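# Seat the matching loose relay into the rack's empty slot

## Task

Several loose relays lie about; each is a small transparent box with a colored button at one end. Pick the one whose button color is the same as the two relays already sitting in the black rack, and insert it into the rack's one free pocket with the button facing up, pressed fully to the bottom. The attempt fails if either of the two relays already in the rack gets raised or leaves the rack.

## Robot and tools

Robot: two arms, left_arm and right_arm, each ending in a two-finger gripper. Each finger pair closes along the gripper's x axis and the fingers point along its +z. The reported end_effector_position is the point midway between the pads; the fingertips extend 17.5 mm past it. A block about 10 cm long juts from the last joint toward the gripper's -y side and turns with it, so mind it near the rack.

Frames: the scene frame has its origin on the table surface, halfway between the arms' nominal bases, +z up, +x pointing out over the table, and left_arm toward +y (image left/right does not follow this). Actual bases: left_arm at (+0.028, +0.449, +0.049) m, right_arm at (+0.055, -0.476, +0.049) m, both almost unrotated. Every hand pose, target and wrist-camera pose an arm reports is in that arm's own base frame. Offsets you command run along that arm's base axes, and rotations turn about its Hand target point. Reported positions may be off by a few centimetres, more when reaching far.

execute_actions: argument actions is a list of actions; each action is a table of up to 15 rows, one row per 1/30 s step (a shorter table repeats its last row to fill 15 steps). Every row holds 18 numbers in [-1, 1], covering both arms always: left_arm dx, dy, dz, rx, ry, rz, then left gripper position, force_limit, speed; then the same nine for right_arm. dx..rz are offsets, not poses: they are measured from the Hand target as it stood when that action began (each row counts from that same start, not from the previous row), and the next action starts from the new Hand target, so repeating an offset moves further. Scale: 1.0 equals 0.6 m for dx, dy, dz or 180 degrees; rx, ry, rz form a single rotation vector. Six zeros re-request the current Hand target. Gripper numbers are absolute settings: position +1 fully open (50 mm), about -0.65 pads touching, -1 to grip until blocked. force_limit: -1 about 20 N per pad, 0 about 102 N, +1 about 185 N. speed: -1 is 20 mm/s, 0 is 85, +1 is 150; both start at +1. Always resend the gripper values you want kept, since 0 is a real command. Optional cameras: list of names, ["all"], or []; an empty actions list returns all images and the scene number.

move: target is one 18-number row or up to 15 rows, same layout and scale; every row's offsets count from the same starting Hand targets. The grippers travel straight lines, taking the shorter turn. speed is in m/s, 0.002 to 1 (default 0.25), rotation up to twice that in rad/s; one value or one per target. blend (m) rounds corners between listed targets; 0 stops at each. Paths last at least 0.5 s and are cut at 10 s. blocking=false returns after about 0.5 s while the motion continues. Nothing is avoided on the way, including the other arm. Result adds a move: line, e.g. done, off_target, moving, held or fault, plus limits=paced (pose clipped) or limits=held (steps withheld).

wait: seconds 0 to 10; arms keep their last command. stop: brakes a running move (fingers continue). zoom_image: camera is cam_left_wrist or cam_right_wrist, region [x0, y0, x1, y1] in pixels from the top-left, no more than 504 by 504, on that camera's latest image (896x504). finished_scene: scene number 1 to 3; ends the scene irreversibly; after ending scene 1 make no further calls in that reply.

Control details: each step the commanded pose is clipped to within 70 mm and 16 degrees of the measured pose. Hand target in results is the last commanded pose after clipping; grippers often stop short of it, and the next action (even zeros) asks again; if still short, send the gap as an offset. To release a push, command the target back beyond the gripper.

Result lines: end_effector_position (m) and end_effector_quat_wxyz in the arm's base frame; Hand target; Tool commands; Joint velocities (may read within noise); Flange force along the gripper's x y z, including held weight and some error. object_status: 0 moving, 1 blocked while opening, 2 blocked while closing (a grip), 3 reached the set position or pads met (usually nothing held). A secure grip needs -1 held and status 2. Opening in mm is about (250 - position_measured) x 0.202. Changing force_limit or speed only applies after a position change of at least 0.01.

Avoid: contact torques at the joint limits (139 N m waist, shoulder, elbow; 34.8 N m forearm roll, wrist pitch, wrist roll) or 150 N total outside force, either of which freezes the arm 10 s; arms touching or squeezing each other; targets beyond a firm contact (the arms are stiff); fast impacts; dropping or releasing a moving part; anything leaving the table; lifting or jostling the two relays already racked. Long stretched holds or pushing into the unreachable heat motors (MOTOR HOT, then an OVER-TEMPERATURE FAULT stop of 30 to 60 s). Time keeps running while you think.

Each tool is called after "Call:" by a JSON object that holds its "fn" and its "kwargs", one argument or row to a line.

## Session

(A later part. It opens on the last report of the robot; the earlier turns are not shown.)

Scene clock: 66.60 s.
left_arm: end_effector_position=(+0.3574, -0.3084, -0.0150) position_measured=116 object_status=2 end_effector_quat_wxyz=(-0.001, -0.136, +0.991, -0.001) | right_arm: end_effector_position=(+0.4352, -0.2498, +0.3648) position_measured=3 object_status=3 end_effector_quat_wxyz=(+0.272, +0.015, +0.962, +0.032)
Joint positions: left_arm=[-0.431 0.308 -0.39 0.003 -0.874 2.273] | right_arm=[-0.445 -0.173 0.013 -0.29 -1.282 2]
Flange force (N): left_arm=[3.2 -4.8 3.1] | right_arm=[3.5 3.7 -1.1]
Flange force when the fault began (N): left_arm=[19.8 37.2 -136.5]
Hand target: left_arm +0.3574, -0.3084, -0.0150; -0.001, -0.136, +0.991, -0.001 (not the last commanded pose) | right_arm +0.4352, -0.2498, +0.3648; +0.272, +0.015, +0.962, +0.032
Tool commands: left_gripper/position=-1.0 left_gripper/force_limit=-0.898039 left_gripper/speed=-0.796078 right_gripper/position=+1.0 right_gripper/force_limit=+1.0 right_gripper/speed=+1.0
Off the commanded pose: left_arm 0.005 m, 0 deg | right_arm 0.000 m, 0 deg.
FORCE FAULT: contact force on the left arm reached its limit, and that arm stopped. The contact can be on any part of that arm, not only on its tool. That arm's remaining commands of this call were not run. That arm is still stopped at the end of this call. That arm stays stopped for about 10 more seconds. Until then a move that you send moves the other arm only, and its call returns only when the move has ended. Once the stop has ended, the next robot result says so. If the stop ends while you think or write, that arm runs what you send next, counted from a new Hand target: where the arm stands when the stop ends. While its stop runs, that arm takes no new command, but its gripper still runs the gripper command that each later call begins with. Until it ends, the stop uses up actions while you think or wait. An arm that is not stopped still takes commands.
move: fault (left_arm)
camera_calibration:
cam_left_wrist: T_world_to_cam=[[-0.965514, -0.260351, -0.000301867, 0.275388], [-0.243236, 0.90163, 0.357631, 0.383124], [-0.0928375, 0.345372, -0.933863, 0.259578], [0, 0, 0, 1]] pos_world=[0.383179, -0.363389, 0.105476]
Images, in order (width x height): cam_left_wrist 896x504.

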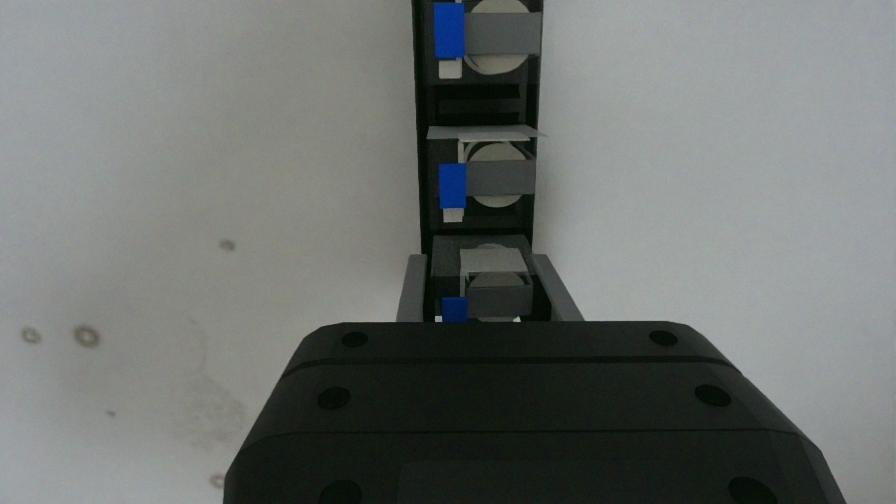

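Call:
{"fn": "wait", "kwargs": {
  "seconds": 10
}}

Call:
{"fn": "move", "kwargs": {
  "target": [0.001,-0.0005,-0.002,0,0,0,-1,-0.9,-0.8,0,0,0,0,0,0,1,1,1],
  "speed": 0.01
}}

Scene clock: 78.37 s.
left_arm: end_effector_position=(+0.3574, -0.3084, -0.0150) position_measured=116 object_status=2 end_effector_quat_wxyz=(-0.001, -0.136, +0.991, -0.001) | right_arm: end_effector_position=(+0.4352, -0.2498, +0.3648) position_measured=3 object_status=3 end_effector_quat_wxyz=(+0.272, +0.015, +0.962, +0.032)
Joint positions: left_arm=[-0.431 0.308 -0.39 0.003 -0.874 2.273] | right_arm=[-0.445 -0.173 0.013 -0.29 -1.282 2]
Flange force (N): left_arm=[2.9 -5.2 3.1] | right_arm=[3.1 4.2 -1.0]
Hand target: left_arm +0.3574, -0.3084, -0.0150; -0.001, -0.136, +0.991, -0.001 (not the last commanded pose) | right_arm +0.4352, -0.2498, +0.3648; +0.272, +0.015, +0.962, +0.032
Tool commands: left_gripper/position=-1.0 left_gripper/force_limit=-0.898039 left_gripper/speed=-0.796078 right_gripper/position=+1.0 right_gripper/force_limit=+1.0 right_gripper/speed=+1.0
Off the commanded pose: left_arm 0.005 m, 0 deg | right_arm 0.000 m, 0 deg.
FORCE FAULT, CONTINUED: the left arm's stop, for the force fault that an earlier result reported, is over. The rest of the stop counts as 19 of the actions that you can send in this scene. During its stop the left arm's controller moved it back a little. That arm's target is now where it stood when the stop ended, not its last command. That arm accepts commands again.
wait: 10.00 s; at rest from the start

Scene clock: 79.07 s.
left_arm: end_effector_position=(+0.3580, -0.3087, -0.0162) position_measured=116 object_status=2 end_effector_quat_wxyz=(-0.001, -0.136, +0.991, -0.001) | right_arm: end_effector_position=(+0.4352, -0.2498, +0.3648) position_measured=3 object_status=3 end_effector_quat_wxyz=(+0.272, +0.015, +0.962, +0.032)
Joint positions: left_arm=[-0.431 0.312 -0.389 0.003 -0.871 2.273] | right_arm=[-0.445 -0.173 0.013 -0.29 -1.282 2]
Flange force (N): left_arm=[3.1 -5.0 3.1] | right_arm=[4.4 4.6 -0.3]
Hand target: left_arm +0.3580, -0.3087, -0.0162; -0.001, -0.136, +0.991, -0.001 | right_arm +0.4352, -0.2498, +0.3648; +0.272, +0.015, +0.962, +0.032
Off the commanded pose: left_arm 0.000 m, 0 deg | right_arm 0.000 m, 0 deg.
move: done

Call:
{"fn": "move", "kwargs": {
  "target": [0,0,0,0,0,0,0.7,-0.9,-1,0,0,0,0,0,0,1,1,1]
}}

Call:
{"fn": "move", "kwargs": {
  "target": [0,0,0.06,0,0,0,0.7,-0.9,-1,0,0,0,0,0,0,1,1,1],
  "speed": 0.1,
  "cameras": ["cam_left_wrist"]
}}

Call:
{"fn": "zoom_image", "kwargs": {
  "camera": "cam_left_wrist",
  "region": [360, 100, 600, 330]
}}

Scene clock: 81.03 s.
left_arm: end_effector_position=(+0.3580, -0.3087, -0.0162) position_measured=48 object_status=3 end_effector_quat_wxyz=(-0.001, -0.136, +0.991, -0.001) | right_arm: end_effector_position=(+0.4352, -0.2498, +0.3648) position_measured=3 object_status=3 end_effector_quat_wxyz=(+0.272, +0.015, +0.962, +0.032)
Joint positions: left_arm=[-0.431 0.312 -0.389 0.003 -0.871 2.273] | right_arm=[-0.445 -0.173 0.013 -0.29 -1.282 2]
Flange force (N): left_arm=[3.1 -4.6 2.5] | right_arm=[3.6 3.8 -0.5]
Hand target: left_arm +0.3580, -0.3087, -0.0162; -0.001, -0.136, +0.991, -0.001 | right_arm +0.4352, -0.2498, +0.3648; +0.272, +0.015, +0.962, +0.032
Off the commanded pose: left_arm 0.000 m, 0 deg | right_arm 0.000 m, 0 deg.
move: done

Scene clock: 81.83 s.
left_arm: end_effector_position=(+0.3579, -0.3088, +0.0198) position_measured=48 object_status=3 end_effector_quat_wxyz=(-0.001, -0.136, +0.991, -0.001) | right_arm: end_effector_position=(+0.4352, -0.2498, +0.3648) position_measured=3 object_status=3 end_effector_quat_wxyz=(+0.272, +0.015, +0.962, +0.032)
Joint positions: left_arm=[-0.431 0.254 -0.36 0.003 -0.958 2.273] | right_arm=[-0.445 -0.173 0.013 -0.29 -1.282 2]
Flange force (N): left_arm=[2.6 -4.7 2.9] | right_arm=[3.4 3.7 -0.8]
Hand target: left_arm +0.3580, -0.3087, +0.0198; -0.001, -0.136, +0.991, -0.001 | right_arm +0.4352, -0.2498, +0.3648; +0.272, +0.015, +0.962, +0.032
Off the commanded pose: left_arm 0.000 m, 0 deg | right_arm 0.000 m, 0 deg.
move: done
camera_calibration:
cam_left_wrist: T_world_to_cam=[[-0.965503, -0.260391, -0.000186354, 0.275865], [-0.24324, 0.901653, 0.357569, 0.371113], [-0.0929399, 0.34528, -0.933887, 0.292245], [0, 0, 0, 1]] pos_world=[0.383779, -0.363689, 0.140276]
Images, in order (width x height): cam_left_wrist 896x504.

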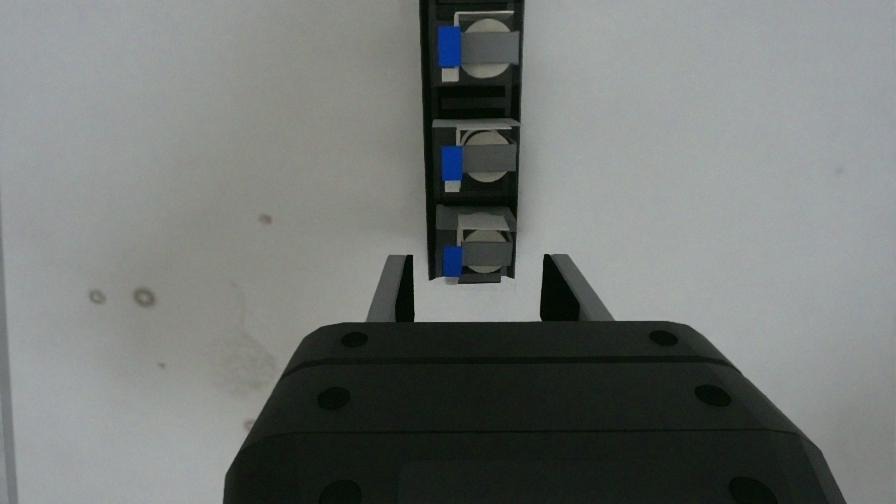

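Scaled by 2.100 from the camera's 896x504 image, which has a finer 1280x720 frame.

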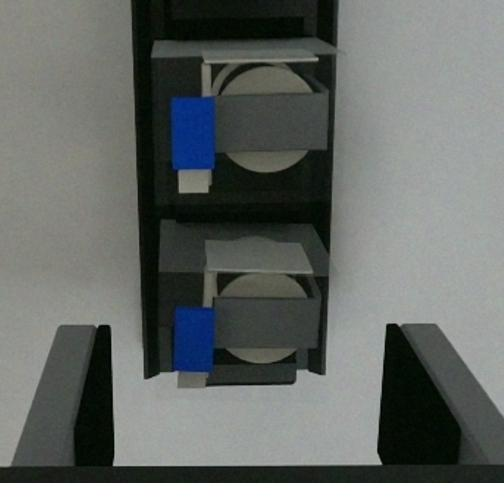

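Call:
{"fn": "move", "kwargs": {
  "target": [-0.004,-0.001,0,0,0,0,-0.66,-0.9,0,0,0,0,0,0,0,1,1,1]
}}

Call:
{"fn": "move", "kwargs": {
  "target": [0,0,-0.02,0,0,0,-0.66,-0.9,0,0,0,0,0,0,0,1,1,1],
  "speed": 0.03,
  "cameras": ["cam_left_wrist"]
}}

Scene clock: 83.80 s.
left_arm: end_effector_position=(+0.3556, -0.3093, +0.0198) position_measured=251 object_status=3 end_effector_quat_wxyz=(-0.001, -0.136, +0.991, -0.001) | right_arm: end_effector_position=(+0.4352, -0.2498, +0.3648) position_measured=3 object_status=3 end_effector_quat_wxyz=(+0.272, +0.015, +0.962, +0.032)
Joint positions: left_arm=[-0.435 0.251 -0.364 0.003 -0.957 2.277] | right_arm=[-0.445 -0.173 0.013 -0.29 -1.282 2]
Flange force (N): left_arm=[2.8 -5.4 2.6] | right_arm=[3.5 4.3 -1.0]
Hand target: left_arm +0.3556, -0.3093, +0.0198; -0.001, -0.136, +0.991, -0.001 | right_arm +0.4352, -0.2498, +0.3648; +0.272, +0.015, +0.962, +0.032
Off the commanded pose: left_arm 0.000 m, 0 deg | right_arm 0.000 m, 0 deg.
move: done

Scene clock: 84.47 s.
left_arm: end_effector_position=(+0.3553, -0.3099, +0.0183) position_measured=251 object_status=3 end_effector_quat_wxyz=(-0.002, -0.137, +0.991, -0.001) | right_arm: end_effector_position=(+0.4352, -0.2498, +0.3648) position_measured=3 object_status=3 end_effector_quat_wxyz=(+0.272, +0.015, +0.962, +0.032)
Joint positions: left_arm=[-0.435 0.254 -0.366 0.006 -0.953 2.277] | right_arm=[-0.445 -0.173 0.013 -0.29 -1.282 2]
Flange force (N): left_arm=[2.9 -5.0 2.5] | right_arm=[3.7 3.9 -1.0]
Flange force when the fault began (N): left_arm=[21.4 11.6 -147.1]
Hand target: left_arm +0.3553, -0.3099, +0.0183; -0.002, -0.137, +0.991, -0.001 (not the last commanded pose) | right_arm +0.4352, -0.2498, +0.3648; +0.272, +0.015, +0.962, +0.032
Tool commands: left_gripper/position=-0.662745 left_gripper/force_limit=-0.898039 left_gripper/speed=+0.003922 right_gripper/position=+1.0 right_gripper/force_limit=+1.0 right_gripper/speed=+1.0
Off the commanded pose: left_arm 0.011 m, 0 deg | right_arm 0.000 m, 0 deg.
FORCE FAULT: contact force on the left arm reached its limit, and that arm stopped. The contact can be on any part of that arm, not only on its tool. That arm's remaining commands of this call were not run. That arm is still stopped at the end of this call. That arm stays stopped for about 10 more seconds. Until then a move that you send moves the other arm only, and its call returns only when the move has ended. Once the stop has ended, the next robot result says so. If the stop ends while you think or write, that arm runs what you send next, counted from a new Hand target: where the arm stands when the stop ends. While its stop runs, that arm takes no new command, but its gripper still runs the gripper command that each later call begins with. Until it ends, the stop uses up actions while you think or wait. An arm that is not stopped still takes commands.
move: fault (left_arm)
camera_calibration:
cam_left_wrist: T_world_to_cam=[[-0.965163, -0.261645, 0.0015805, 0.272457], [-0.243889, 0.90182, 0.356705, 0.372359], [-0.0947553, 0.343893, -0.934216, 0.291291], [0, 0, 0, 1]] pos_world=[0.381381, -0.364687, 0.138876]
Images, in order (width x height): cam_left_wrist 896x504.

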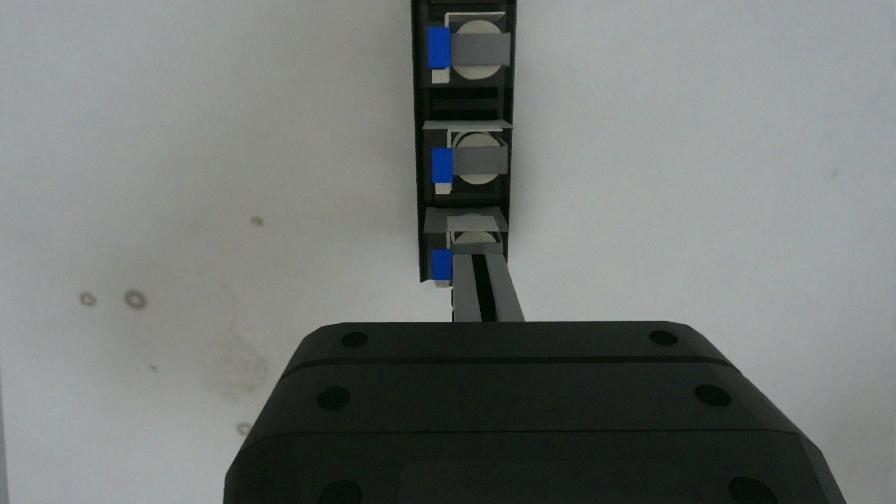

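Call:
{"fn": "wait", "kwargs": {
  "seconds": 10
}}

Call:
{"fn": "move", "kwargs": {
  "target": [-0.028,0.09,0.1,0,0,0,-0.66,-0.9,0,0,0,0,0,0,0,1,1,1],
  "speed": 0.1,
  "cameras": ["cam_left_wrist"]
}}

Call:
{"fn": "zoom_image", "kwargs": {
  "camera": "cam_left_wrist",
  "region": [360, 0, 560, 220]
}}

Scene clock: 95.53 s.
left_arm: end_effector_position=(+0.3553, -0.3099, +0.0183) position_measured=251 object_status=3 end_effector_quat_wxyz=(-0.002, -0.137, +0.991, -0.001) | right_arm: end_effector_position=(+0.4352, -0.2498, +0.3648) position_measured=3 object_status=3 end_effector_quat_wxyz=(+0.272, +0.015, +0.962, +0.032)
Joint positions: left_arm=[-0.435 0.254 -0.366 0.006 -0.953 2.277] | right_arm=[-0.445 -0.173 0.013 -0.29 -1.282 2]
Flange force (N): left_arm=[2.6 -4.5 2.8] | right_arm=[3.2 4.0 -1.1]
Hand target: left_arm +0.3553, -0.3099, +0.0183; -0.002, -0.137, +0.991, -0.001 (not the last commanded pose) | right_arm +0.4352, -0.2498, +0.3648; +0.272, +0.015, +0.962, +0.032
Tool commands: left_gripper/position=-0.662745 left_gripper/force_limit=-0.898039 left_gripper/speed=+0.003922 right_gripper/position=+1.0 right_gripper/force_limit=+1.0 right_gripper/speed=+1.0
Off the commanded pose: left_arm 0.011 m, 0 deg | right_arm 0.000 m, 0 deg.
FORCE FAULT, CONTINUED: the left arm's stop, for the force fault that an earlier result reported, is over. The rest of the stop counts as 19 of the actions that you can send in this scene. During its stop the left arm's controller moved it back a little. That arm's target is now where it stood when the stop ended, not its last command. That arm accepts commands again.
wait: 10.00 s; at rest from the start

Scene clock: 96.73 s.
left_arm: end_effector_position=(+0.3386, -0.2559, +0.0782) position_measured=251 object_status=3 end_effector_quat_wxyz=(-0.002, -0.137, +0.991, -0.001) | right_arm: end_effector_position=(+0.4352, -0.2498, +0.3648) position_measured=3 object_status=3 end_effector_quat_wxyz=(+0.272, +0.015, +0.962, +0.032)
Joint positions: left_arm=[-0.333 0.06 -0.429 0.005 -1.084 2.175] | right_arm=[-0.445 -0.173 0.013 -0.29 -1.282 2]
Flange force (N): left_arm=[3.5 -4.8 2.0] | right_arm=[3.5 4.1 -1.6]
Hand target: left_arm +0.3385, -0.2559, +0.0783; -0.002, -0.137, +0.991, -0.001 | right_arm +0.4352, -0.2498, +0.3648; +0.272, +0.015, +0.962, +0.032
Off the commanded pose: left_arm 0.000 m, 0 deg | right_arm 0.000 m, 0 deg.
move: done
camera_calibration:
cam_left_wrist: T_world_to_cam=[[-0.965193, -0.261533, 0.00146349, 0.270345], [-0.24381, 0.901784, 0.356851, 0.298128], [-0.0946481, 0.344073, -0.93416, 0.327094], [0, 0, 0, 1]] pos_world=[0.364581, -0.310687, 0.198776]
Images, in order (width x height): cam_left_wrist 896x504.

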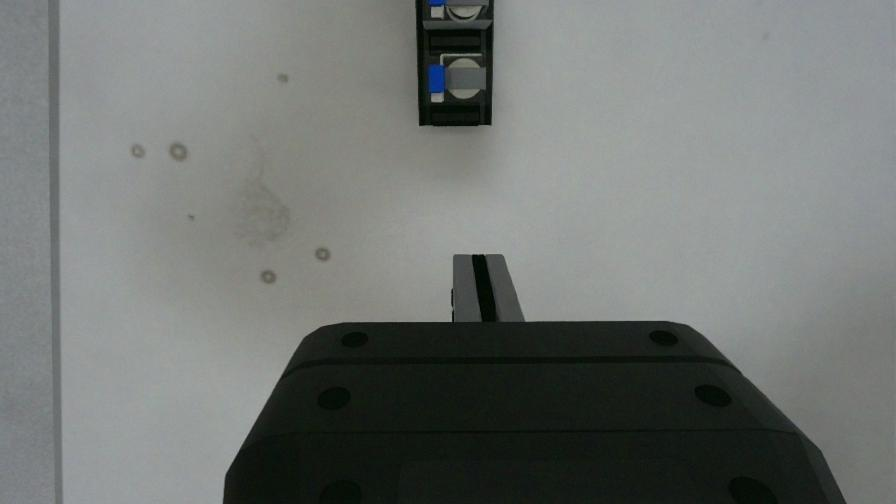

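Scaled by 2.291 from the camera's 896x504 image, which has a finer 1280x720 frame.

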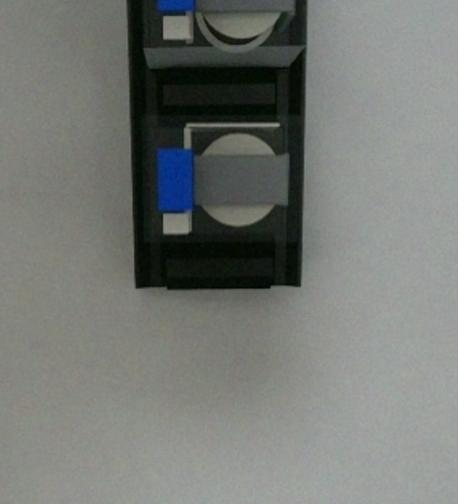

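Seated.

Call:
{"fn": "finished_scene", "kwargs": {
  "scene": 2
}}

The scene is finished: the task was done.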